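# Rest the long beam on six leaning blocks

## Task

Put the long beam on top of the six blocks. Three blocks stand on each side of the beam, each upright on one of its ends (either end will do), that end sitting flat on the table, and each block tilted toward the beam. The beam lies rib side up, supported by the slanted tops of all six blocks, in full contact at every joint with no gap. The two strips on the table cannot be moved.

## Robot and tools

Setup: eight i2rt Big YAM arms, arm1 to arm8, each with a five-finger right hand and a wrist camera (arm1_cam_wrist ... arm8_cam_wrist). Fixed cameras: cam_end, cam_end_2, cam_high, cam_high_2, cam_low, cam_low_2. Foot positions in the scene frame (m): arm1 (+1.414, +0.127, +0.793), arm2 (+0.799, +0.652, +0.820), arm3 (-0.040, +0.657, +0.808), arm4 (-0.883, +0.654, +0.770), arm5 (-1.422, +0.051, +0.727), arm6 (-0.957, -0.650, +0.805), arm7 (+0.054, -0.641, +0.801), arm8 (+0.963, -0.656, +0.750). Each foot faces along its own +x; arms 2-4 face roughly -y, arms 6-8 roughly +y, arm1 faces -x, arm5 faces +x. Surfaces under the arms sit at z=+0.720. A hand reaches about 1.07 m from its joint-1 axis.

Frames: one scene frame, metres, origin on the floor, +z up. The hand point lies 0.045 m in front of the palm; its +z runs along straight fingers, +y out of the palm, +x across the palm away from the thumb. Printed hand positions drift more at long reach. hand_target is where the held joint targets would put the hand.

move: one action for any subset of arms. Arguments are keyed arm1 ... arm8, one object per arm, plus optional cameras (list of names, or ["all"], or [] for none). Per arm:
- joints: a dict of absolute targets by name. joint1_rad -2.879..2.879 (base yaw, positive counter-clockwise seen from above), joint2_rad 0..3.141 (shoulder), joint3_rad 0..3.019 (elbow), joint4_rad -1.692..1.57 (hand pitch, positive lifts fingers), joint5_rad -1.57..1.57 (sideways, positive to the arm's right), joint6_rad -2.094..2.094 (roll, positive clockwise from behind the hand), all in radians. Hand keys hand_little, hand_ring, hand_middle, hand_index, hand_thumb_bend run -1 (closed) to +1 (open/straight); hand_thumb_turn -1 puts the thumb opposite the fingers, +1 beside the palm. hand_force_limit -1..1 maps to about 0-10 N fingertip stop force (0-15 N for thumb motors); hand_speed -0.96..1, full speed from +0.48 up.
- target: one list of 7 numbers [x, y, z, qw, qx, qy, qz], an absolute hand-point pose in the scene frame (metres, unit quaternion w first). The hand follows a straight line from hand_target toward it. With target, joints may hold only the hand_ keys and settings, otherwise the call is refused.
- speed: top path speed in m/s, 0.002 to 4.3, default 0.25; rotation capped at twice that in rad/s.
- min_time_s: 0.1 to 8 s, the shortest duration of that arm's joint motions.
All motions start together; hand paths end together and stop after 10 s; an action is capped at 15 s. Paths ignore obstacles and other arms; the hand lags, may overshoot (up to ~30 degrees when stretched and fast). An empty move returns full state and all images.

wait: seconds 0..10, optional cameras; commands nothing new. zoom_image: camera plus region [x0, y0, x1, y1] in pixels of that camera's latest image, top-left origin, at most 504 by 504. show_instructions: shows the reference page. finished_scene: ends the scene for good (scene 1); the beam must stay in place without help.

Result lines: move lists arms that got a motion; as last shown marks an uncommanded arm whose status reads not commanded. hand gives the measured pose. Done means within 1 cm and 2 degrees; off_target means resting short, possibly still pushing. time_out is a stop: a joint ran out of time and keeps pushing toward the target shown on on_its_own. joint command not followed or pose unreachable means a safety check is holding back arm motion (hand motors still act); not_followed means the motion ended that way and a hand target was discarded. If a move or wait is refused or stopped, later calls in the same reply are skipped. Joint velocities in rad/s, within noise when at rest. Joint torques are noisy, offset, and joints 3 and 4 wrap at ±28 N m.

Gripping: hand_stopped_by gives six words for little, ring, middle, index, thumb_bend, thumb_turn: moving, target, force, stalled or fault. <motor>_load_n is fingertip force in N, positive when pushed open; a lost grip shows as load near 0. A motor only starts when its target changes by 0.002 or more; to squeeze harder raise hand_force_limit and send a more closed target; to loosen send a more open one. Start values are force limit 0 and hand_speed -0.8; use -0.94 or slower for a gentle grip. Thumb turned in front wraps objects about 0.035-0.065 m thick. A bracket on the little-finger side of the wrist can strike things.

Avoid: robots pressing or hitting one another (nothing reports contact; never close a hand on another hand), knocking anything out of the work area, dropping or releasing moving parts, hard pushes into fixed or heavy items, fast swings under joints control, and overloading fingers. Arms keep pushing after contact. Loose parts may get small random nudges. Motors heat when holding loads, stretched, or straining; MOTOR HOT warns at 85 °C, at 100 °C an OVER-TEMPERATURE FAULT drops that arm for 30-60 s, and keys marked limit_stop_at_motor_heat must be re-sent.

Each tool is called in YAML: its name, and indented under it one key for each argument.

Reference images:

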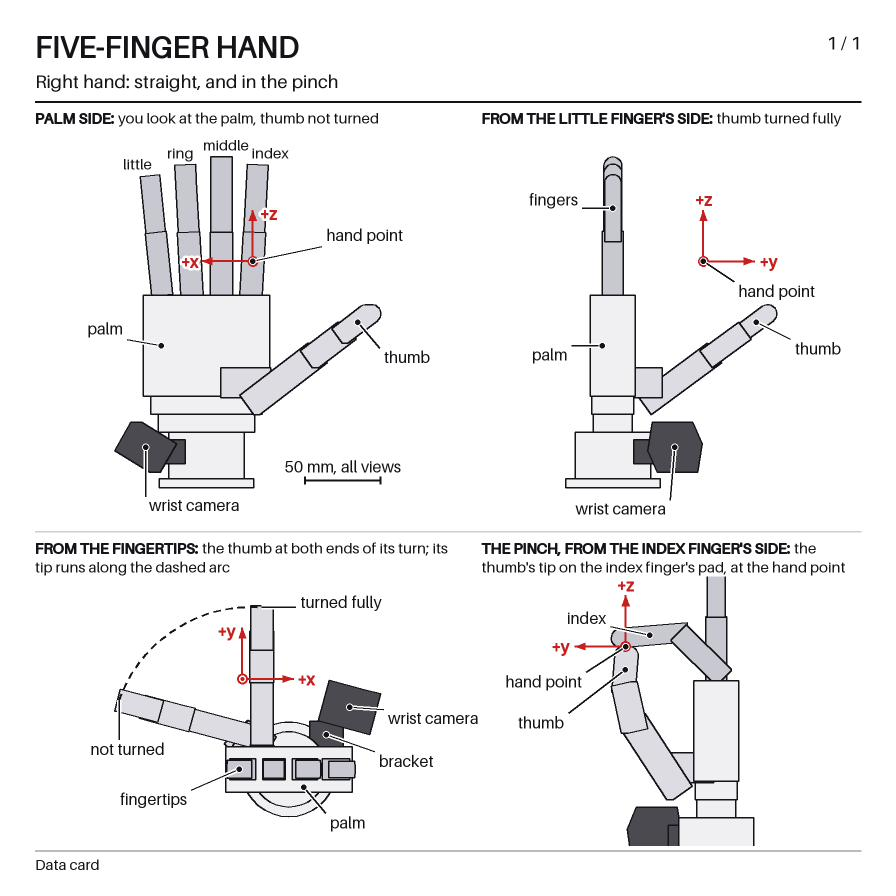

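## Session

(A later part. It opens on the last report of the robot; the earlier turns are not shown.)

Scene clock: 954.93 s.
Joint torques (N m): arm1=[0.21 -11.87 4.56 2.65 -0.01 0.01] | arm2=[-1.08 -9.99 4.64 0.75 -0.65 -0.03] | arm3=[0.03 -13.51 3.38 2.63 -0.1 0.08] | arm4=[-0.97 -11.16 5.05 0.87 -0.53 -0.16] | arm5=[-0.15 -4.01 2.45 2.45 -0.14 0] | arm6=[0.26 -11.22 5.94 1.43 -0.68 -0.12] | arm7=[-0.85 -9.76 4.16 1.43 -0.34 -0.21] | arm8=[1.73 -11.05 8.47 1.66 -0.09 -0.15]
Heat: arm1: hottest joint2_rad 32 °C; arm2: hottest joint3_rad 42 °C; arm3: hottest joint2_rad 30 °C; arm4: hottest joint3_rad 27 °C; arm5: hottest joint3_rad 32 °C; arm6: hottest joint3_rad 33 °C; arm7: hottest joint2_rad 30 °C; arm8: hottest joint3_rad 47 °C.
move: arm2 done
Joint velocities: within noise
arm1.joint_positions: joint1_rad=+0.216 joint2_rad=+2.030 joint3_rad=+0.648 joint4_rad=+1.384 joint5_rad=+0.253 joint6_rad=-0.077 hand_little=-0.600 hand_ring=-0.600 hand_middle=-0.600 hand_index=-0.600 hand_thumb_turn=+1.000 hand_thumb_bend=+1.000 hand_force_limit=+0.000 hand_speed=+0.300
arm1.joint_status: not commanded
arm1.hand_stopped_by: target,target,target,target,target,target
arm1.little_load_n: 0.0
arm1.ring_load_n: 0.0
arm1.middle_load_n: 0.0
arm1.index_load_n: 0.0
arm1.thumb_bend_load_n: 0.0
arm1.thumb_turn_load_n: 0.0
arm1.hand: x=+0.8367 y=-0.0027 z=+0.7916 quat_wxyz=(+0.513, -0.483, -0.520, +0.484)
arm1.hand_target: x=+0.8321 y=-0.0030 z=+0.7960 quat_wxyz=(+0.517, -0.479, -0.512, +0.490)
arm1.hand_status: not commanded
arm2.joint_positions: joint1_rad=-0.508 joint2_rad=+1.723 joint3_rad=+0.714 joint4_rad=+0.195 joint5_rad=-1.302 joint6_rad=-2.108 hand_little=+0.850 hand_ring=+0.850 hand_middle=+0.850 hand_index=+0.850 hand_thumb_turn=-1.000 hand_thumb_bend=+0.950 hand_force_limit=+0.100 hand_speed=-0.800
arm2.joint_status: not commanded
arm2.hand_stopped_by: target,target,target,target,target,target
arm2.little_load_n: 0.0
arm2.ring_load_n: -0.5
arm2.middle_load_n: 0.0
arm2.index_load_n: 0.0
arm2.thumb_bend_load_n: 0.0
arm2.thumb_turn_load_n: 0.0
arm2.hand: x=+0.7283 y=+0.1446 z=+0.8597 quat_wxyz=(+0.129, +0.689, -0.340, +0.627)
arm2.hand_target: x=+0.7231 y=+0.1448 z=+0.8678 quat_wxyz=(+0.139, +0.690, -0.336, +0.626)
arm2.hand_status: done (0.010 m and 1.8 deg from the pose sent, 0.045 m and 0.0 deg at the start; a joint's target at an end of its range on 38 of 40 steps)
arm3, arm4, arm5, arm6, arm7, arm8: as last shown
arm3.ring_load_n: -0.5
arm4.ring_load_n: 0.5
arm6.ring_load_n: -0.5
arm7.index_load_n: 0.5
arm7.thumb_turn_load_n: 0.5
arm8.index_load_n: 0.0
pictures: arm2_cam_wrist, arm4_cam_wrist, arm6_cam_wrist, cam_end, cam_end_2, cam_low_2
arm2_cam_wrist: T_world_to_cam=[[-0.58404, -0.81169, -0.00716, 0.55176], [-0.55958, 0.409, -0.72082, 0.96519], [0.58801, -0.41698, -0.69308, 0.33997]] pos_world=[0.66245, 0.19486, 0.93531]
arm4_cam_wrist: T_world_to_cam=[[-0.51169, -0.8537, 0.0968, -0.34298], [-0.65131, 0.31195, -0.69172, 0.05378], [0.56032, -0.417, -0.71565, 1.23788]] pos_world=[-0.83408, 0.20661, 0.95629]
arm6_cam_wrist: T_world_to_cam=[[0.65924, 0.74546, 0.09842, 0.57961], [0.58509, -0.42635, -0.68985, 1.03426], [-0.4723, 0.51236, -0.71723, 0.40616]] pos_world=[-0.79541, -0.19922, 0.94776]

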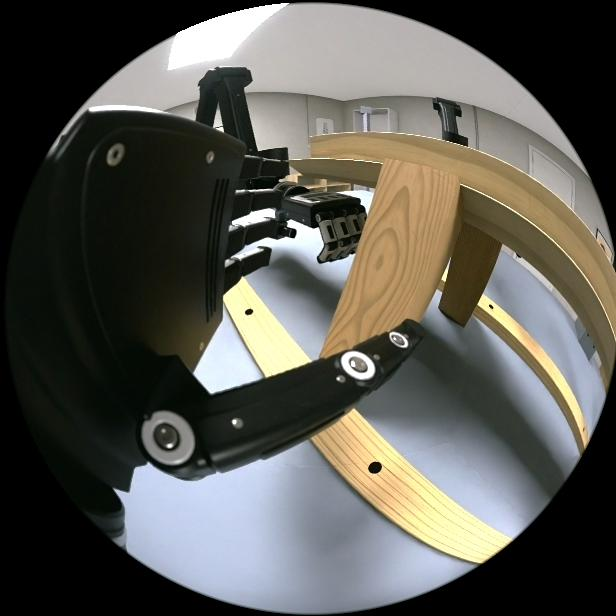

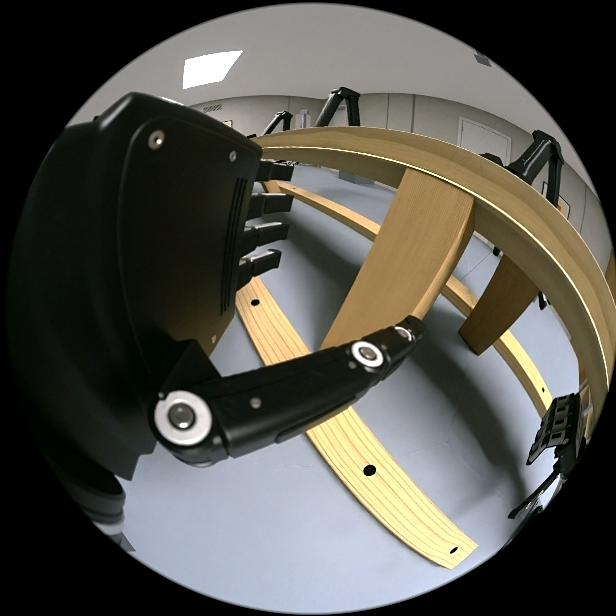

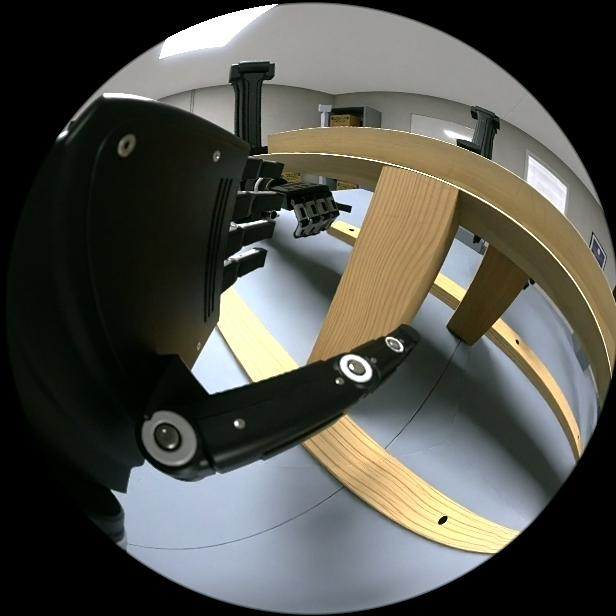

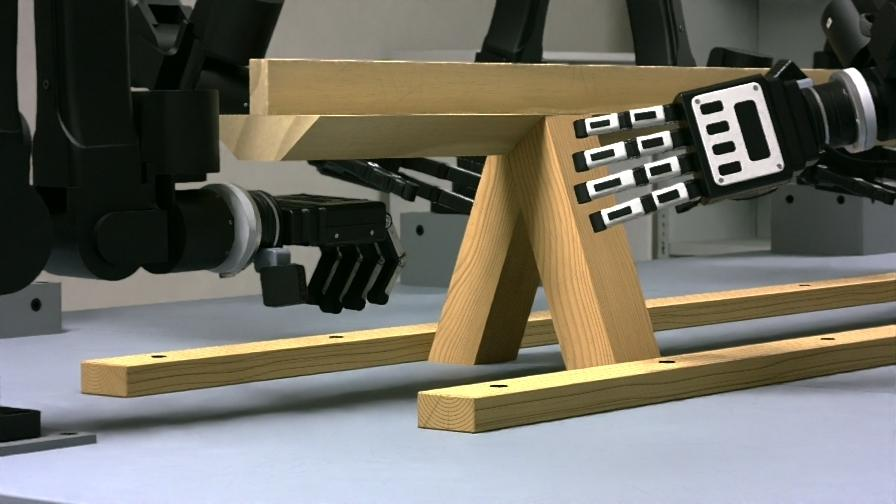

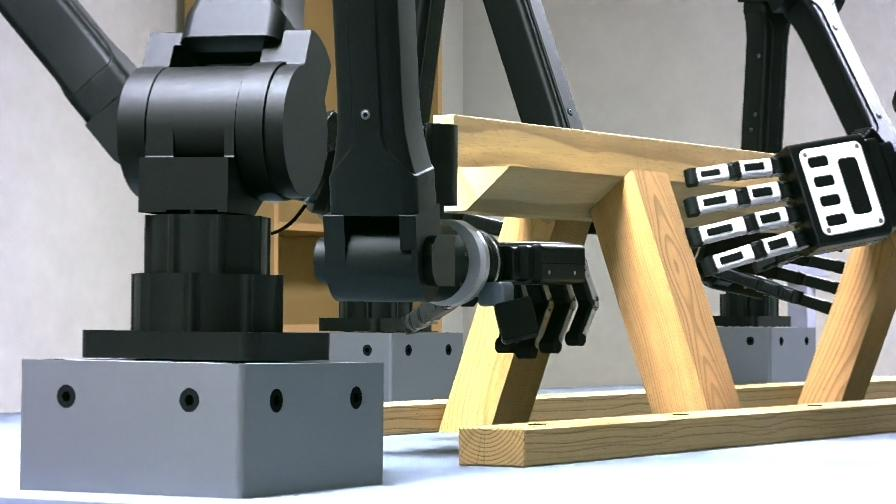

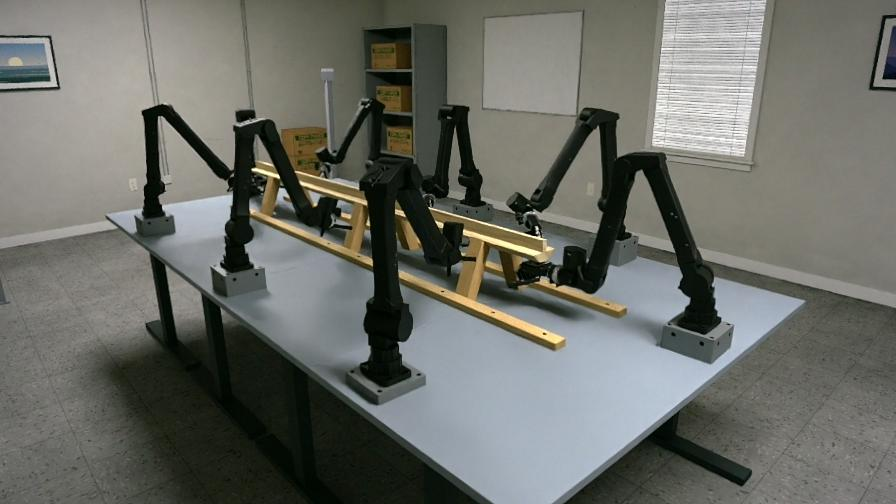

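move:
  arm1: {"target": [0.832, -0.003, 0.785, 0.517, -0.479, -0.512, 0.490], "speed": 0.05}
  arm5: {"target": [-1.04, 0.042, 0.793, 0.534, -0.460, 0.465, -0.535], "speed": 0.05}
  cameras: ["cam_end", "cam_end_2"]

Scene clock: 973.43 s.
Joint torques (N m): arm1=[0.38 -11.93 4.85 2.58 -0.04 0] | arm2=[-0.85 -7.82 4.88 0.68 -0.7 -0.05] | arm3=[0.62 -11.28 3.32 1.85 -0.1 0.01] | arm4=[-1.03 -8.29 5.56 1.03 -0.55 -0.08] | arm5=[-0.21 -3.78 2.55 2.37 -0.13 -0.01] | arm6=[0.15 -9.23 6 0.77 -0.68 -0.11] | arm7=[-1.14 -7.53 4.46 1.16 -0.36 -0.22] | arm8=[1.79 -9.05 9.01 1.68 -0.06 -0.15]
Heat: arm1: hottest joint2_rad 32 °C; arm2: hottest joint3_rad 40 °C; arm3: hottest joint2_rad 29 °C; arm4: hottest joint3_rad 27 °C; arm5: hottest joint3_rad 31 °C; arm6: hottest joint3_rad 34 °C; arm7: hottest joint2_rad 29 °C; arm8: hottest joint3_rad 47 °C.
move: arm1 done; arm5 off_target
Joint velocities: within noise
arm1.joint_positions: joint1_rad=+0.216 joint2_rad=+2.066 joint3_rad=+0.648 joint4_rad=+1.415 joint5_rad=+0.253 joint6_rad=-0.077 hand_little=-0.600 hand_ring=-0.600 hand_middle=-0.600 hand_index=-0.600 hand_thumb_turn=+1.000 hand_thumb_bend=+1.000 hand_force_limit=+0.000 hand_speed=+0.300
arm1.joint_status: not commanded
arm1.hand_stopped_by: target,target,target,target,target,target
arm1.little_load_n: 0.0
arm1.ring_load_n: 0.0
arm1.middle_load_n: 0.0
arm1.index_load_n: 0.0
arm1.thumb_bend_load_n: 0.0
arm1.thumb_turn_load_n: 0.0
arm1.hand: x=+0.8395 y=-0.0020 z=+0.7796 quat_wxyz=(+0.512, -0.484, -0.521, +0.482)
arm1.hand_target: x=+0.8323 y=-0.0030 z=+0.7850 quat_wxyz=(+0.517, -0.479, -0.512, +0.490)
arm1.hand_status: done (0.009 m and 1.6 deg from the pose sent, 0.008 m and 1.3 deg at the start)
arm2, arm3, arm4, arm6, arm7, arm8: as last shown
arm2.ring_load_n: -0.5
arm3.index_load_n: -0.5
arm3.thumb_bend_load_n: -0.5
arm3.thumb_turn_load_n: 0.5
arm4.little_load_n: 0.5
arm4.thumb_bend_load_n: 0.0
arm4.thumb_turn_load_n: 0.5
arm5.joint_positions: joint1_rad=-0.200 joint2_rad=+1.626 joint3_rad=+0.062 joint4_rad=+1.574 joint5_rad=-0.200 joint6_rad=+0.010 hand_little=-0.600 hand_ring=-0.600 hand_middle=-0.600 hand_index=-0.600 hand_thumb_turn=+1.000 hand_thumb_bend=+1.000 hand_force_limit=+0.000 hand_speed=-0.200
arm5.joint_status: not commanded
arm5.hand_stopped_by: target,target,target,target,target,target
arm5.little_load_n: 0.0
arm5.ring_load_n: 0.0
arm5.middle_load_n: 0.0
arm5.index_load_n: 0.0
arm5.thumb_bend_load_n: 0.0
arm5.thumb_turn_load_n: 0.0
arm5.hand: x=-1.0437 y=+0.0425 z=+0.7924 quat_wxyz=(-0.503, +0.495, -0.501, +0.502)
arm5.hand_target: x=-1.0399 y=+0.0420 z=+0.7939 quat_wxyz=(-0.503, +0.496, -0.494, +0.506)
arm5.hand_status: off_target (0.004 m and 7.8 deg from the pose sent, 0.012 m and 5.8 deg at the start; a joint's target at an end of its range on 43 of 43 steps)
arm7.thumb_turn_load_n: 0.5
arm7.hand_target: x=-0.0243 y=-0.1999 z=+0.8480 quat_wxyz=(-0.624, +0.337, +0.696, +0.108)

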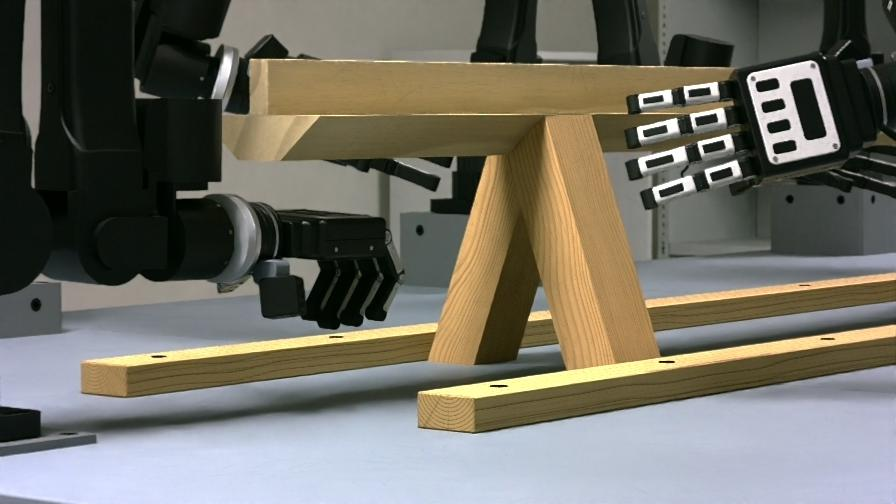

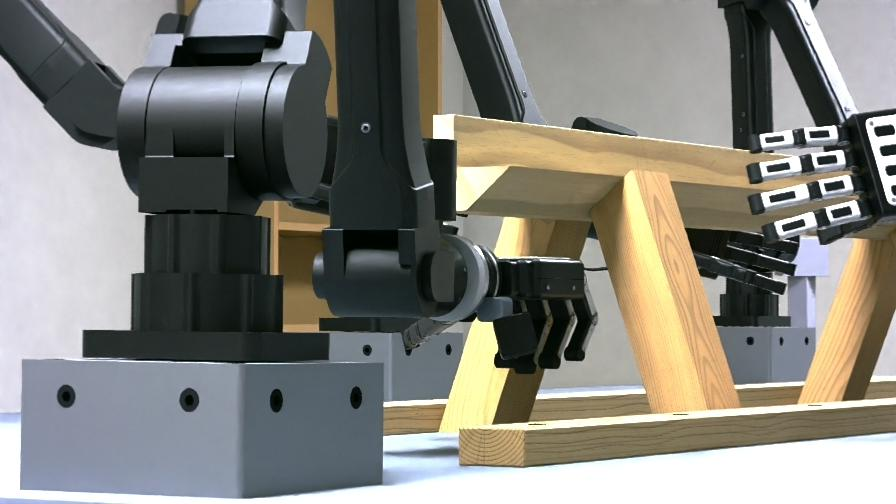

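move:
  arm1: {"target": [0.93, -0.003, 0.785, 0.517, -0.479, -0.512, 0.490], "speed": 0.1}
  arm5: {"joints": {"joint1_rad": -0.9}, "min_time_s": 3}
  cameras: ["cam_end", "cam_end_2", "cam_high", "cam_high_2"]

Scene clock: 977.73 s.
Joint torques (N m): arm1=[1.38 -11.75 1.29 2.5 0.16 0.1] | arm2=[-1.73 -8.12 4.78 0.66 -0.71 -0.06] | arm3=[0.62 -11.28 3.3 1.84 -0.1 0.01] | arm4=[-1.32 -8.23 5.44 0.95 -0.55 -0.07] | arm5=[-0.67 -4.07 2.55 2.39 -0.1 0.02] | arm6=[0.21 -9.23 6 0.76 -0.68 -0.12] | arm7=[-1.14 -7.59 4.46 1.14 -0.36 -0.21] | arm8=[1.79 -9.05 8.99 1.68 -0.06 -0.14]
Heat: arm1: hottest joint2_rad 32 °C; arm2: hottest joint3_rad 40 °C; arm3: hottest joint2_rad 29 °C; arm4: hottest joint3_rad 28 °C; arm5: hottest joint3_rad 31 °C; arm6: hottest joint3_rad 34 °C; arm7: hottest joint2_rad 29 °C; arm8: hottest joint3_rad 47 °C.
move: arm1 off_target; arm5 done
Joint velocities: within noise
arm1.joint_positions: joint1_rad=+0.283 joint2_rad=+2.016 joint3_rad=+0.420 joint4_rad=+1.539 joint5_rad=+0.332 joint6_rad=-0.073 hand_little=-0.600 hand_ring=-0.600 hand_middle=-0.600 hand_index=-0.600 hand_thumb_turn=+1.000 hand_thumb_bend=+1.000 hand_force_limit=+0.000 hand_speed=+0.300
arm1.joint_status: not commanded
arm1.hand_stopped_by: target,target,target,target,target,target
arm1.little_load_n: 0.0
arm1.ring_load_n: 0.0
arm1.middle_load_n: 0.0
arm1.index_load_n: 0.0
arm1.thumb_bend_load_n: 0.0
arm1.thumb_turn_load_n: 0.0
arm1.hand: x=+0.9292 y=+0.0024 z=+0.7734 quat_wxyz=(+0.504, -0.495, -0.535, +0.463)
arm1.hand_target: x=+0.9297 y=-0.0031 z=+0.7852 quat_wxyz=(+0.506, -0.491, -0.525, +0.477)
arm1.hand_status: off_target (0.013 m and 4.7 deg from the pose sent, 0.091 m and 1.6 deg at the start; a joint's target at an end of its range on 60 of 77 steps)
arm2, arm3, arm4, arm6, arm7, arm8: as last shown
arm2.ring_load_n: 0.0
arm3.index_load_n: 0.0
arm3.thumb_bend_load_n: 0.0
arm3.thumb_turn_load_n: 0.0
arm4.little_load_n: 0.0
arm5.joint_positions: joint1_rad=-0.894 joint2_rad=+1.626 joint3_rad=+0.062 joint4_rad=+1.574 joint5_rad=-0.201 joint6_rad=+0.009 hand_little=-0.600 hand_ring=-0.600 hand_middle=-0.600 hand_index=-0.600 hand_thumb_turn=+1.000 hand_thumb_bend=+1.000 hand_force_limit=+0.000 hand_speed=-0.200
arm5.joint_status: all done
arm5.hand_stopped_by: target,target,target,target,target,target
arm5.little_load_n: 0.0
arm5.ring_load_n: 0.0
arm5.middle_load_n: 0.0
arm5.index_load_n: 0.0
arm5.thumb_bend_load_n: 0.0
arm5.thumb_turn_load_n: 0.0
arm5.hand: x=-1.1362 y=-0.1973 z=+0.7926 quat_wxyz=(-0.303, +0.296, -0.638, +0.643)
arm5.hand_target: x=-1.1357 y=-0.2025 z=+0.7941 quat_wxyz=(-0.299, +0.296, -0.634, +0.649)
arm5.hand_status: not commanded
arm6.thumb_turn_load_n: 0.5
arm7.thumb_turn_load_n: 0.0

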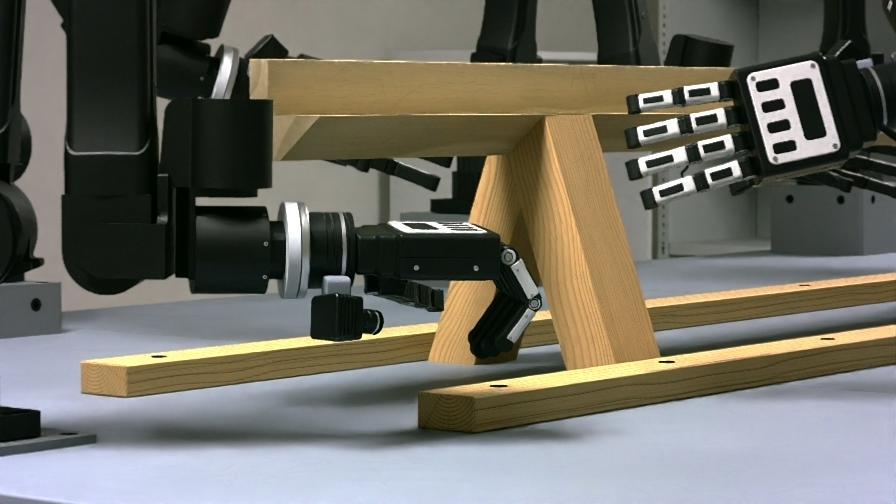

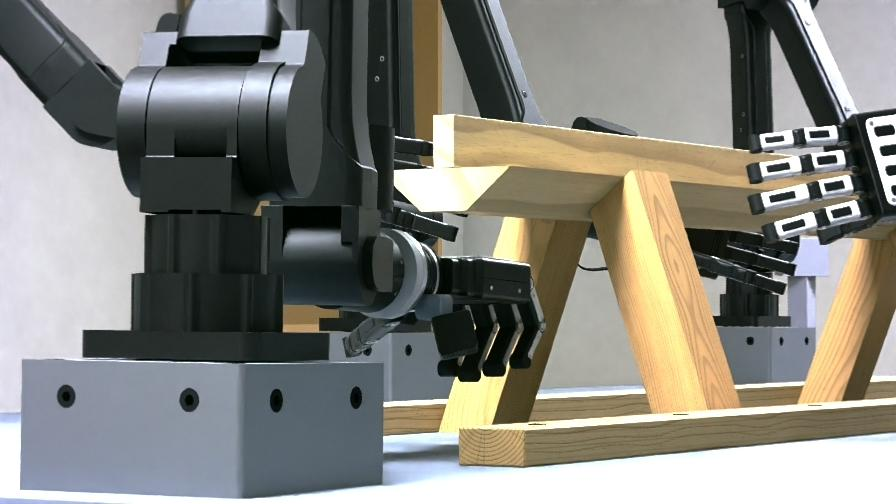

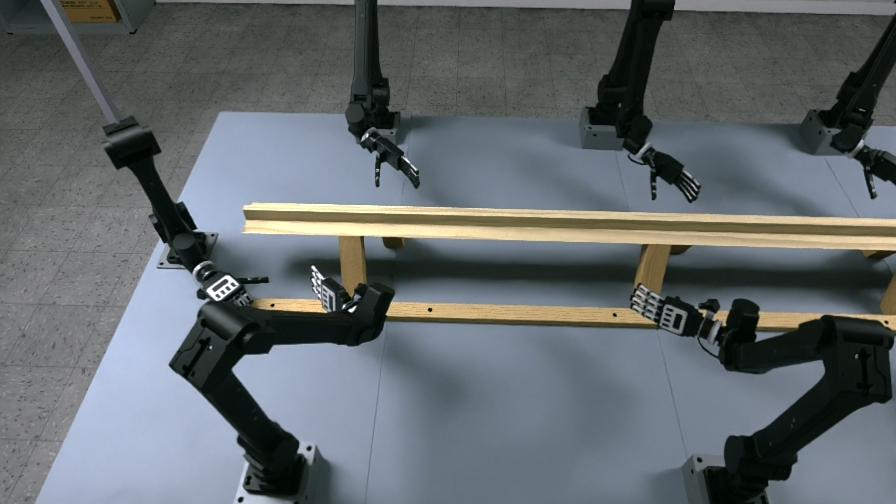

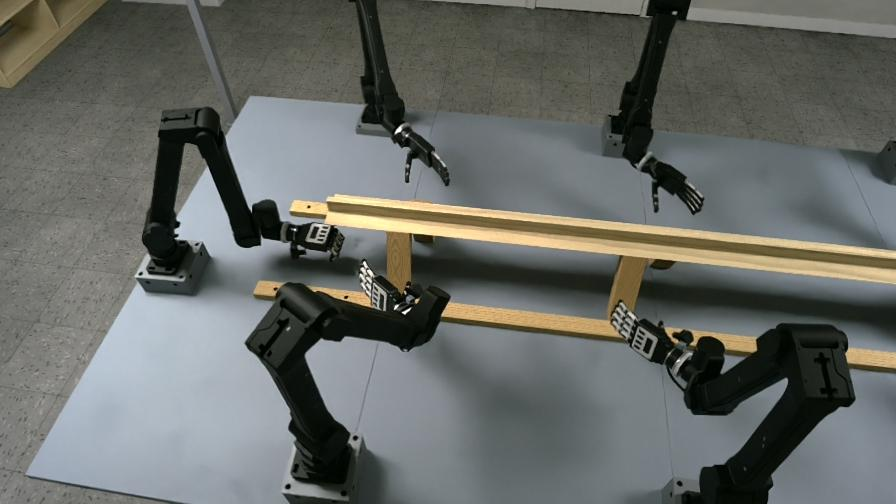

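move:
  arm1: {"target": [1.03, -0.03, 0.85, 0.707, 0.0, -0.707, 0.0], "speed": 0.15}
  cameras: ["arm1_cam_wrist", "cam_end_2"]

Scene clock: 985.33 s.
Joint torques (N m): arm1=[1.55 -8.29 1.57 2.21 0.11 -0.14] | arm2=[-1.49 -7.77 4.83 0.76 -0.67 -0.07] | arm3=[0.62 -11.16 3.34 1.88 -0.1 0.01] | arm4=[-1.61 -8.53 5.55 0.91 -0.54 -0.11] | arm5=[-0.79 -3.96 2.58 2.41 -0.1 0.01] | arm6=[0.15 -9.17 6.01 0.79 -0.69 -0.12] | arm7=[-1.2 -7.53 4.49 1.1 -0.35 -0.2] | arm8=[1.79 -9.05 8.98 1.68 -0.05 -0.14]
Heat: arm1: hottest joint2_rad 32 °C; arm2: hottest joint3_rad 40 °C; arm3: hottest joint2_rad 29 °C; arm4: hottest joint3_rad 28 °C; arm5: hottest joint3_rad 30 °C; arm6: hottest joint3_rad 34 °C; arm7: hottest joint2_rad 29 °C; arm8: hottest joint3_rad 47 °C.
move: arm1 done
Joint velocities: within noise
arm1.joint_positions: joint1_rad=+0.801 joint2_rad=+1.879 joint3_rad=+0.350 joint4_rad=+1.539 joint5_rad=+0.855 joint6_rad=-1.581 hand_little=-0.600 hand_ring=-0.600 hand_middle=-0.600 hand_index=-0.600 hand_thumb_turn=+1.000 hand_thumb_bend=+1.000 hand_force_limit=+0.000 hand_speed=+0.300
arm1.joint_status: not commanded
arm1.hand_stopped_by: target,target,target,target,target,target
arm1.little_load_n: 0.0
arm1.ring_load_n: 0.0
arm1.middle_load_n: 0.0
arm1.index_load_n: 0.0
arm1.thumb_bend_load_n: 0.0
arm1.thumb_turn_load_n: 0.0
arm1.hand: x=+1.0257 y=-0.0289 z=+0.8514 quat_wxyz=(+0.707, -0.006, -0.708, +0.000)
arm1.hand_target: x=+1.0299 y=-0.0300 z=+0.8500 quat_wxyz=(+0.707, +0.000, -0.707, +0.000)
arm1.hand_status: done (0.005 m and 0.7 deg from the pose sent, 0.131 m and 85.4 deg at the start)
arm2, arm3, arm4, arm5, arm6, arm7, arm8: as last shown
arm2.thumb_turn_load_n: 0.0
arm4.thumb_turn_load_n: 0.0
arm7.thumb_turn_load_n: 0.5
arm1_cam_wrist: T_world_to_cam=[[0.041, 0.9578, 0.28449, -0.26291], [0.53718, 0.21895, -0.81455, 0.14656], [-0.84247, 0.18623, -0.50554, 1.41407]] pos_world=[1.12336, -0.04361, 0.90904]

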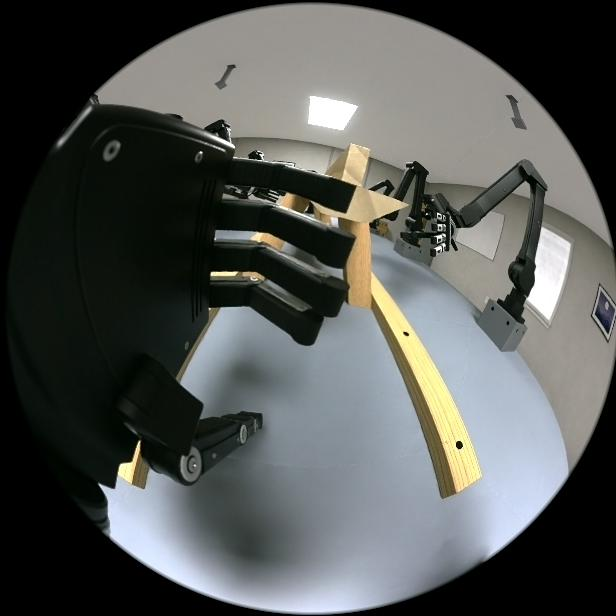

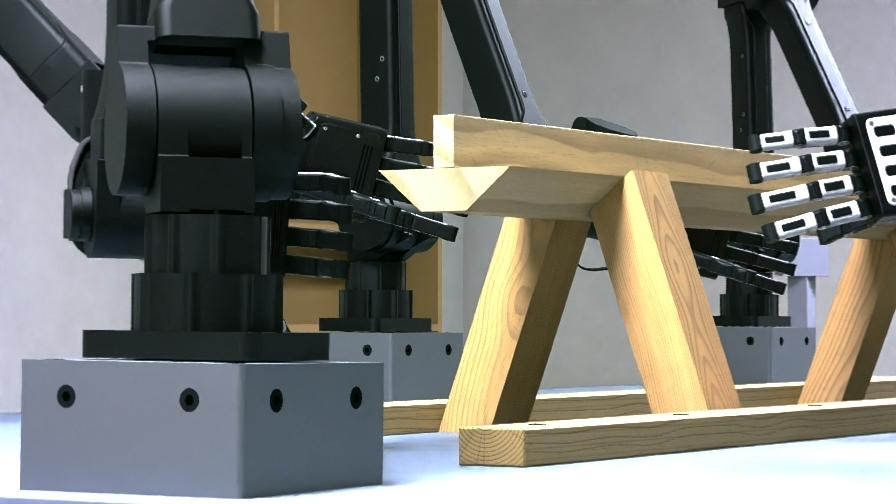

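move:
  arm1: {"target": [1.03, -0.09, 0.86, 0.707, 0.0, -0.707, 0.0], "speed": 0.15, "joints": {"hand_index": -1, "hand_middle": -1, "hand_ring": -1, "hand_little": -1}}
  cameras: ["arm1_cam_wrist", "cam_end_2"]

zoom_image:
  camera: "arm1_cam_wrist"
  region: [250, 130, 450, 330]

Scene clock: 987.00 s.
Joint torques (N m): arm1=[0.85 -10.52 4.56 1.01 0.13 -0.12] | arm2=[-1.2 -7.18 4.77 0.7 -0.66 -0.03] | arm3=[0.67 -11.22 3.32 1.84 -0.1 0.01] | arm4=[-1.2 -8.35 5.49 0.99 -0.57 -0.08] | arm5=[-0.67 -3.84 2.62 2.4 -0.09 0] | arm6=[0.15 -9.23 6.01 0.77 -0.69 -0.12] | arm7=[-1.14 -7.41 4.52 1.17 -0.35 -0.21] | arm8=[1.79 -9.05 8.99 1.68 -0.05 -0.14]
Heat: arm1: hottest joint2_rad 32 °C; arm2: hottest joint3_rad 40 °C; arm3: hottest joint2_rad 29 °C; arm4: hottest joint3_rad 28 °C; arm5: hottest joint3_rad 30 °C; arm6: hottest joint3_rad 34 °C; arm7: hottest joint2_rad 29 °C; arm8: hottest joint3_rad 47 °C.
move: arm1 off_target
Joint velocities: within noise
arm1.joint_positions: joint1_rad=+0.925 joint2_rad=+1.879 joint3_rad=+0.448 joint4_rad=+1.427 joint5_rad=+0.972 joint6_rad=-1.587 hand_little=-1.000 hand_ring=-1.000 hand_middle=-1.000 hand_index=-1.000 hand_thumb_turn=+1.000 hand_thumb_bend=+1.000 hand_force_limit=+0.000 hand_speed=+0.300
arm1.joint_status: all done
arm1.hand_stopped_by: target,target,target,target,target,target
arm1.little_load_n: 0.0
arm1.ring_load_n: 0.0
arm1.middle_load_n: 0.0
arm1.index_load_n: 0.0
arm1.thumb_bend_load_n: -0.5
arm1.thumb_turn_load_n: 0.0
arm1.hand: x=+1.0330 y=-0.0821 z=+0.8534 quat_wxyz=(+0.703, +0.003, -0.711, -0.004)
arm1.hand_target: x=+1.0301 y=-0.0899 z=+0.8600 quat_wxyz=(+0.707, +0.000, -0.707, +0.000)
arm1.hand_status: off_target (0.011 m and 0.8 deg from the pose sent, 0.062 m and 0.7 deg at the start)
arm2, arm3, arm4, arm5, arm6, arm7, arm8: as last shown
arm2.index_load_n: -0.5
arm2.thumb_turn_load_n: 0.5
arm3.middle_load_n: -0.5
arm7.thumb_turn_load_n: 0.0
arm8.thumb_turn_load_n: 0.0
arm1_cam_wrist: T_world_to_cam=[[0.03248, 0.9529, 0.30154, -0.21899], [0.5436, 0.23633, -0.80539, 0.14291], [-0.83871, 0.19008, -0.51032, 1.43164]] pos_world=[1.13016, -0.09722, 0.91173]

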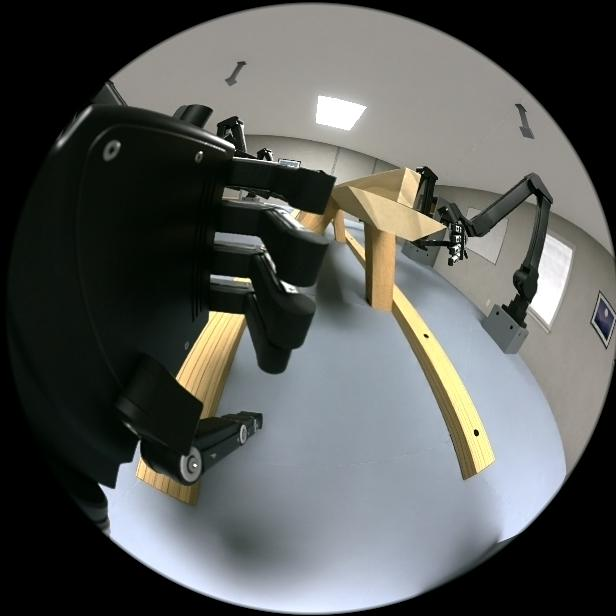

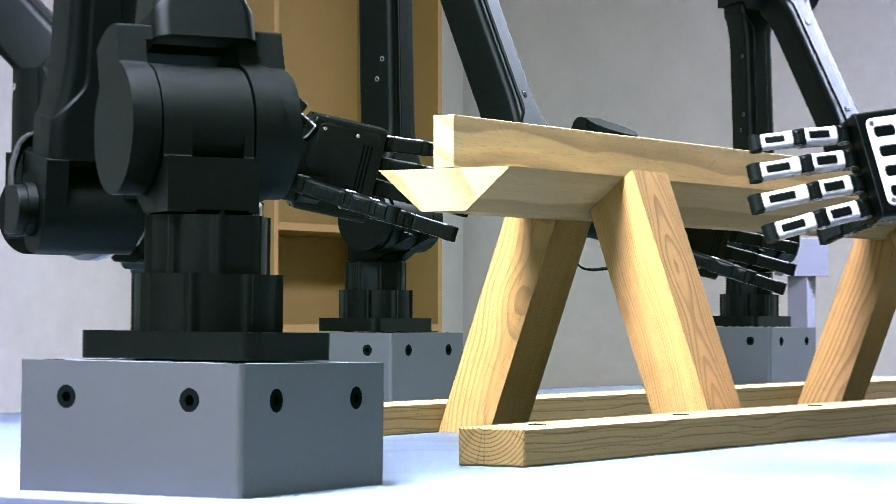

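Scaled by 2.520 from the camera's image (finer frame: 880x880).

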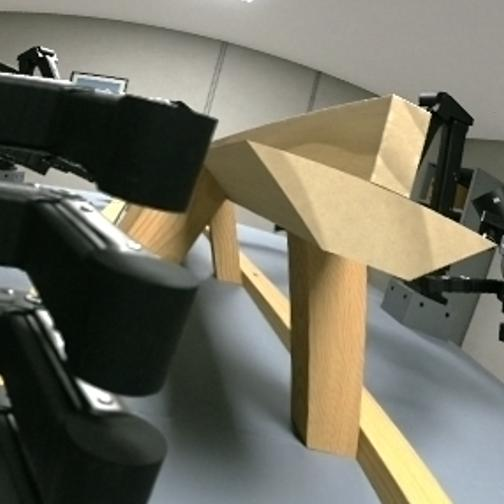

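move:
  arm2: {"target": [0.7225, 0.24, 1.10, 0.139, 0.690, -0.336, 0.626], "speed": 0.2}
  arm8: {"target": [0.7055, -0.23, 1.12, 0.620, -0.315, -0.705, -0.140], "speed": 0.2}
  arm6: {"target": [-0.8475, -0.23, 1.11, 0.588, -0.359, -0.702, -0.179], "speed": 0.2}
  arm7: {"target": [-0.0243, -0.24, 1.10, 0.624, -0.337, -0.696, -0.108], "speed": 0.2}
  arm4: {"target": [-0.7696, 0.24, 1.11, 0.144, 0.731, -0.299, 0.596], "speed": 0.2}
  arm3: {"target": [0.1023, 0.25, 1.10, 0.133, 0.664, -0.355, 0.645], "speed": 0.2}
  cameras: ["cam_end", "cam_end_2", "cam_low", "cam_low_2", "cam_high", "cam_high_2"]

Scene clock: 993.60 s.
Joint torques (N m): arm1=[1.03 -10.75 4.51 0.85 0.11 -0.11] | arm2=[-1.9 -3.96 11.1 0.8 -0.63 -0.04] | arm3=[0.62 -3.37 12.53 1.58 -0.1 -0.09] | arm4=[-1.9 -4.42 11.22 0.92 -0.67 -0.18] | arm5=[-0.73 -3.78 2.55 2.4 -0.1 0.01] | arm6=[0.09 -5.07 11.89 0.77 -0.65 -0.12] | arm7=[-1.2 -2.02 12.49 1.09 -0.4 -0.22] | arm8=[1.85 -4.42 16.29 1.68 -0.05 -0.15]
Heat: arm1: hottest joint2_rad 32 °C; arm2: hottest joint3_rad 40 °C; arm3: hottest joint3_rad 29 °C; arm4: hottest joint3_rad 28 °C; arm5: hottest joint3_rad 30 °C; arm6: hottest joint3_rad 34 °C; arm7: hottest joint3_rad 29 °C; arm8: hottest joint3_rad 47 °C.
move: arm2 off_target; arm3 off_target; arm4 off_target; arm6 off_target; arm7 off_target; arm8 off_target
Joint velocities: within noise
arm1, arm5: as last shown
arm1.thumb_bend_load_n: 0.0
arm2.joint_positions: joint1_rad=-0.630 joint2_rad=+1.022 joint3_rad=+0.749 joint4_rad=-0.563 joint5_rad=-1.365 joint6_rad=-2.108 hand_little=+0.850 hand_ring=+0.850 hand_middle=+0.850 hand_index=+0.850 hand_thumb_turn=-1.000 hand_thumb_bend=+0.950 hand_force_limit=+0.100 hand_speed=-0.800
arm2.joint_status: not commanded
arm2.hand_stopped_by: target,target,target,target,target,target
arm2.little_load_n: 0.0
arm2.ring_load_n: 0.5
arm2.middle_load_n: 0.0
arm2.index_load_n: -0.5
arm2.thumb_bend_load_n: 0.0
arm2.thumb_turn_load_n: 0.0
arm2.hand: x=+0.7326 y=+0.2461 z=+1.0788 quat_wxyz=(+0.146, +0.659, -0.369, +0.639)
arm2.hand_target: x=+0.7235 y=+0.2403 z=+1.0998 quat_wxyz=(+0.166, +0.663, -0.358, +0.637)
arm2.hand_status: off_target (0.024 m and 5.5 deg from the pose sent, 0.222 m and 2.8 deg at the start; a joint's target at an end of its range on 59 of 65 steps)
arm3.joint_positions: joint1_rad=+0.143 joint2_rad=+0.788 joint3_rad=+0.562 joint4_rad=+0.008 joint5_rad=-0.748 joint6_rad=-1.400 hand_little=+0.800 hand_ring=+0.800 hand_middle=+0.800 hand_index=+0.800 hand_thumb_turn=-1.000 hand_thumb_bend=+0.950 hand_force_limit=-0.200 hand_speed=-0.800
arm3.joint_status: not commanded
arm3.hand_stopped_by: target,target,target,target,target,target
arm3.little_load_n: 0.0
arm3.ring_load_n: 0.0
arm3.middle_load_n: 0.0
arm3.index_load_n: 0.0
arm3.thumb_bend_load_n: 0.0
arm3.thumb_turn_load_n: 0.0
arm3.hand: x=+0.0961 y=+0.2562 z=+1.0745 quat_wxyz=(+0.123, +0.664, -0.372, +0.637)
arm3.hand_target: x=+0.1020 y=+0.2512 z=+1.0999 quat_wxyz=(+0.133, +0.664, -0.355, +0.645)
arm3.hand_status: off_target (0.027 m and 2.4 deg from the pose sent, 0.259 m and 1.0 deg at the start)
arm4.joint_positions: joint1_rad=+0.043 joint2_rad=+0.840 joint3_rad=+0.783 joint4_rad=-0.393 joint5_rad=-0.912 joint6_rad=-1.732 hand_little=+0.850 hand_ring=+0.850 hand_middle=+0.850 hand_index=+0.850 hand_thumb_turn=-1.000 hand_thumb_bend=+0.950 hand_force_limit=+0.300 hand_speed=-0.800
arm4.joint_status: not commanded
arm4.hand_stopped_by: target,target,target,target,target,target
arm4.little_load_n: 0.0
arm4.ring_load_n: 0.0
arm4.middle_load_n: 0.0
arm4.index_load_n: 0.0
arm4.thumb_bend_load_n: 0.0
arm4.thumb_turn_load_n: 0.0
arm4.hand: x=-0.7664 y=+0.2462 z=+1.0847 quat_wxyz=(+0.128, +0.733, -0.310, +0.591)
arm4.hand_target: x=-0.7696 y=+0.2408 z=+1.1097 quat_wxyz=(+0.144, +0.731, -0.299, +0.596)
arm4.hand_status: off_target (0.026 m and 2.3 deg from the pose sent, 0.217 m and 0.6 deg at the start)
arm5.thumb_turn_load_n: -0.5
arm6.joint_positions: joint1_rad=-0.600 joint2_rad=+1.013 joint3_rad=+0.841 joint4_rad=-0.648 joint5_rad=-1.293 joint6_rad=-2.150 hand_little=+0.850 hand_ring=+0.850 hand_middle=+0.850 hand_index=+0.850 hand_thumb_turn=-1.000 hand_thumb_bend=+0.950 hand_force_limit=+0.300 hand_speed=-0.800
arm6.joint_status: not commanded
arm6.hand_stopped_by: target,target,target,target,target,target
arm6.little_load_n: 0.0
arm6.ring_load_n: 0.0
arm6.middle_load_n: 0.0
arm6.index_load_n: 0.0
arm6.thumb_bend_load_n: 0.0
arm6.thumb_turn_load_n: 0.5
arm6.hand: x=-0.8573 y=-0.2346 z=+1.0899 quat_wxyz=(-0.601, +0.392, +0.670, +0.190)
arm6.hand_target: x=-0.8484 y=-0.2302 z=+1.1099 quat_wxyz=(-0.598, +0.383, +0.673, +0.208)
arm6.hand_status: off_target (0.023 m and 5.6 deg from the pose sent, 0.232 m and 2.4 deg at the start; a joint's target at an end of its range on 64 of 65 steps)
arm7.joint_positions: joint1_rad=-0.119 joint2_rad=+0.804 joint3_rad=+0.665 joint4_rad=-0.303 joint5_rad=-1.069 joint6_rad=-1.646 hand_little=+0.800 hand_ring=+0.800 hand_middle=+0.800 hand_index=+0.800 hand_thumb_turn=-1.000 hand_thumb_bend=+0.950 hand_force_limit=+0.000 hand_speed=-0.800
arm7.joint_status: not commanded
arm7.hand_stopped_by: target,target,target,target,target,target
arm7.little_load_n: 0.0
arm7.ring_load_n: 0.0
arm7.middle_load_n: 0.0
arm7.index_load_n: 0.0
arm7.thumb_bend_load_n: 0.0
arm7.thumb_turn_load_n: 0.0
arm7.hand: x=-0.0307 y=-0.2485 z=+1.0792 quat_wxyz=(-0.622, +0.347, +0.696, +0.090)
arm7.hand_target: x=-0.0243 y=-0.2407 z=+1.0999 quat_wxyz=(-0.624, +0.337, +0.696, +0.108)
arm7.hand_status: off_target (0.023 m and 2.3 deg from the pose sent, 0.257 m and 0.9 deg at the start)
arm8.joint_positions: joint1_rad=+0.496 joint2_rad=+0.935 joint3_rad=+0.868 joint4_rad=-0.173 joint5_rad=-0.430 joint6_rad=-1.476 hand_little=+0.850 hand_ring=+0.850 hand_middle=+0.850 hand_index=+0.850 hand_thumb_turn=-1.000 hand_thumb_bend=+0.950 hand_force_limit=+0.100 hand_speed=-0.800
arm8.joint_status: not commanded
arm8.hand_stopped_by: target,target,target,target,target,target
arm8.little_load_n: 0.0
arm8.ring_load_n: 0.0
arm8.middle_load_n: 0.0
arm8.index_load_n: -0.5
arm8.thumb_bend_load_n: -0.5
arm8.thumb_turn_load_n: 0.5
arm8.hand: x=+0.7131 y=-0.2312 z=+1.0972 quat_wxyz=(-0.610, +0.323, +0.710, +0.138)
arm8.hand_target: x=+0.7060 y=-0.2307 z=+1.1198 quat_wxyz=(-0.620, +0.315, +0.705, +0.140)
arm8.hand_status: off_target (0.024 m and 1.6 deg from the pose sent, 0.228 m and 1.0 deg at the start)
pictures: cam_end, cam_end_2, cam_high, cam_high_2, cam_low, cam_low_2

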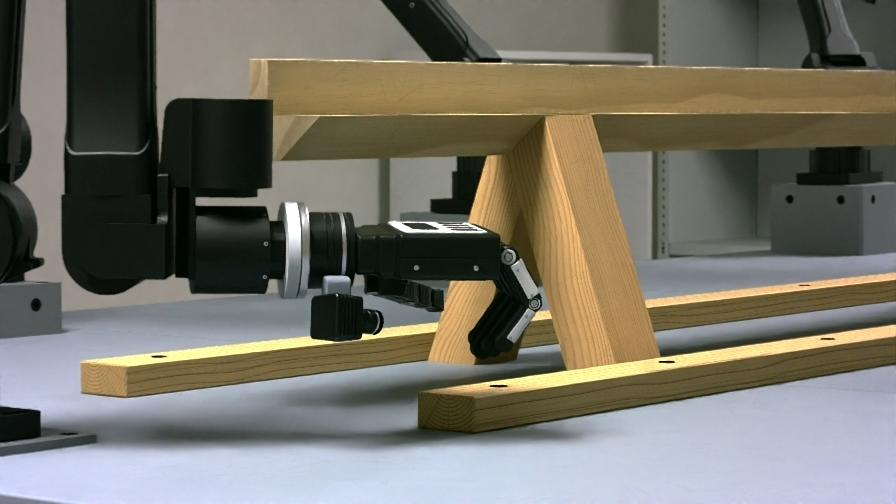

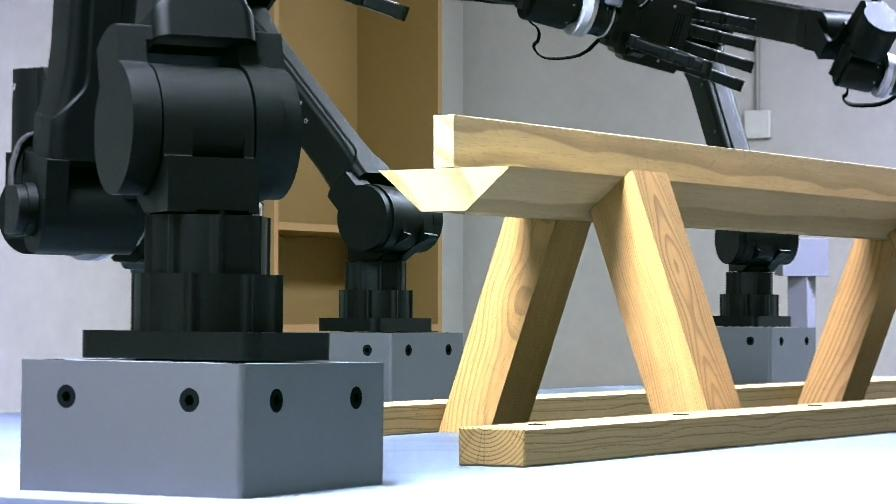

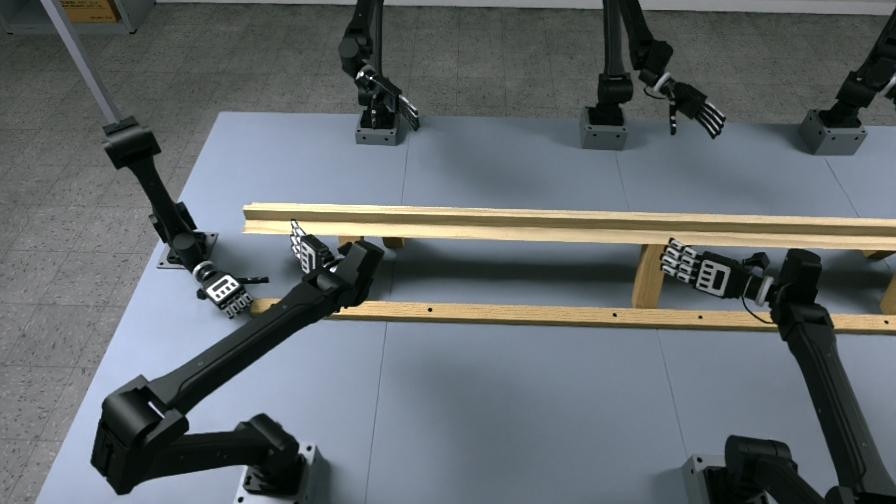

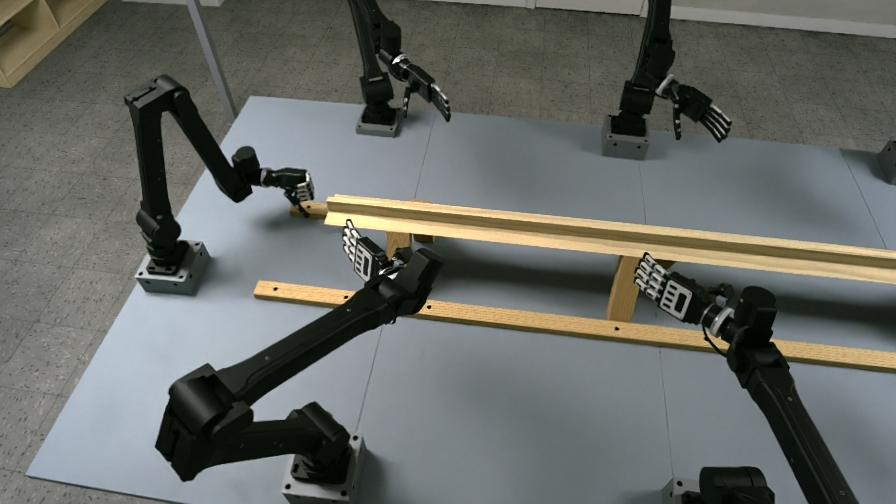

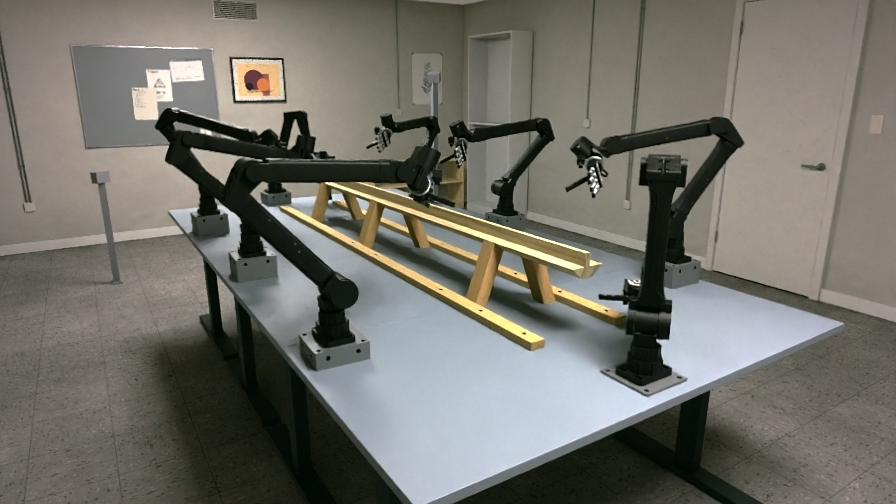

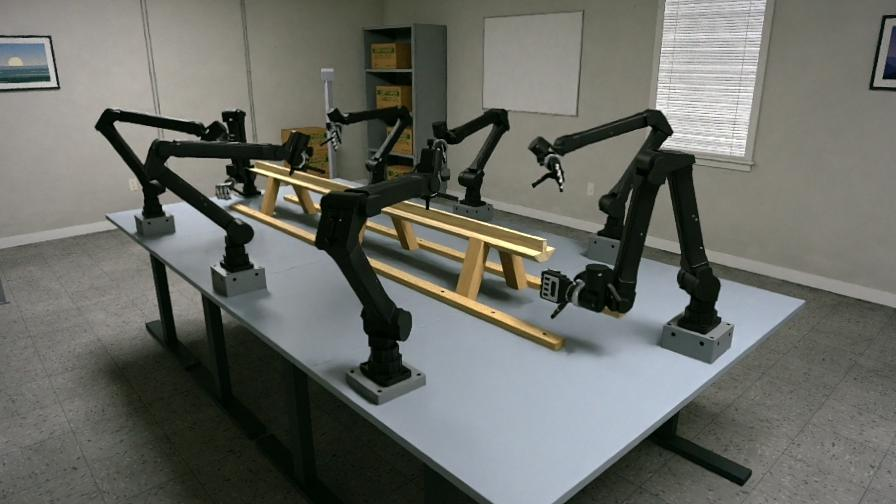

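zoom_image:
  camera: "cam_end_2"
  region: [580, 160, 740, 260]

zoom_image:
  camera: "cam_end_2"
  region: [600, 330, 760, 430]

zoom_image:
  camera: "cam_end_2"
  region: [780, 220, 896, 300]

zoom_image:
  camera: "cam_end_2"
  region: [780, 340, 896, 420]

zoom_image:
  camera: "cam_end_2"
  region: [370, 155, 640, 290]

zoom_image:
  camera: "cam_end_2"
  region: [420, 340, 600, 440]

Scaled by 3.150 from the camera's image (finer frame: 1280x720).

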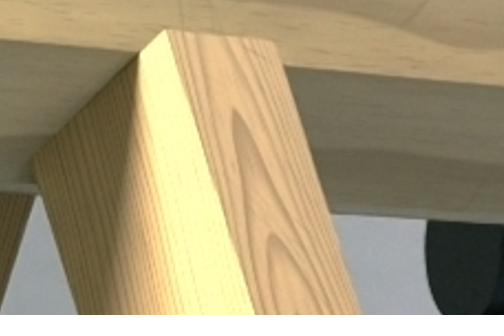

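Scaled by 3.150 from the camera's image (finer frame: 1280x720).

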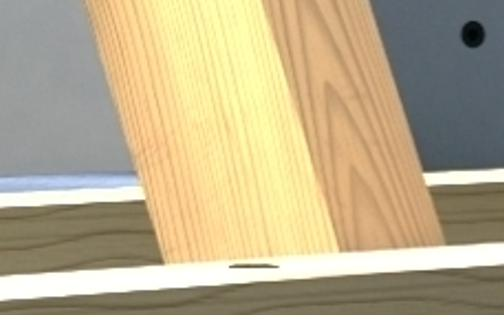

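Scaled by 4.345 from the camera's image (finer frame: 1280x720).

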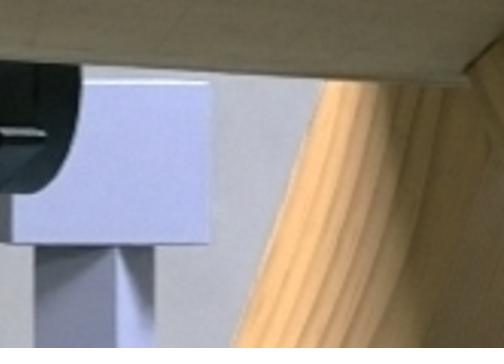

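Scaled by 4.345 from the camera's image (finer frame: 1280x720).

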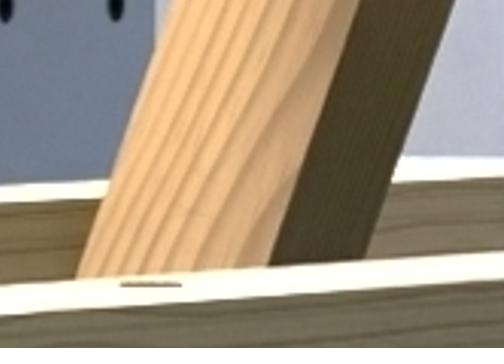

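Scaled by 1.867 from the camera's image (finer frame: 1280x720).

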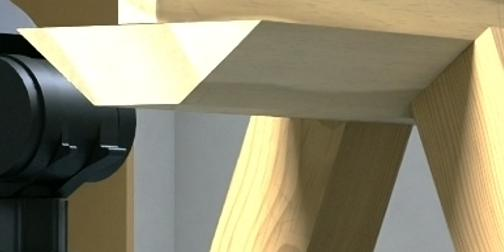

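Scaled by 2.800 from the camera's image (finer frame: 1280x720).

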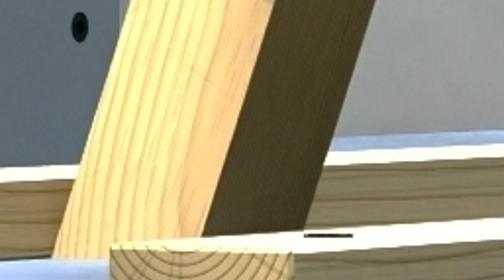

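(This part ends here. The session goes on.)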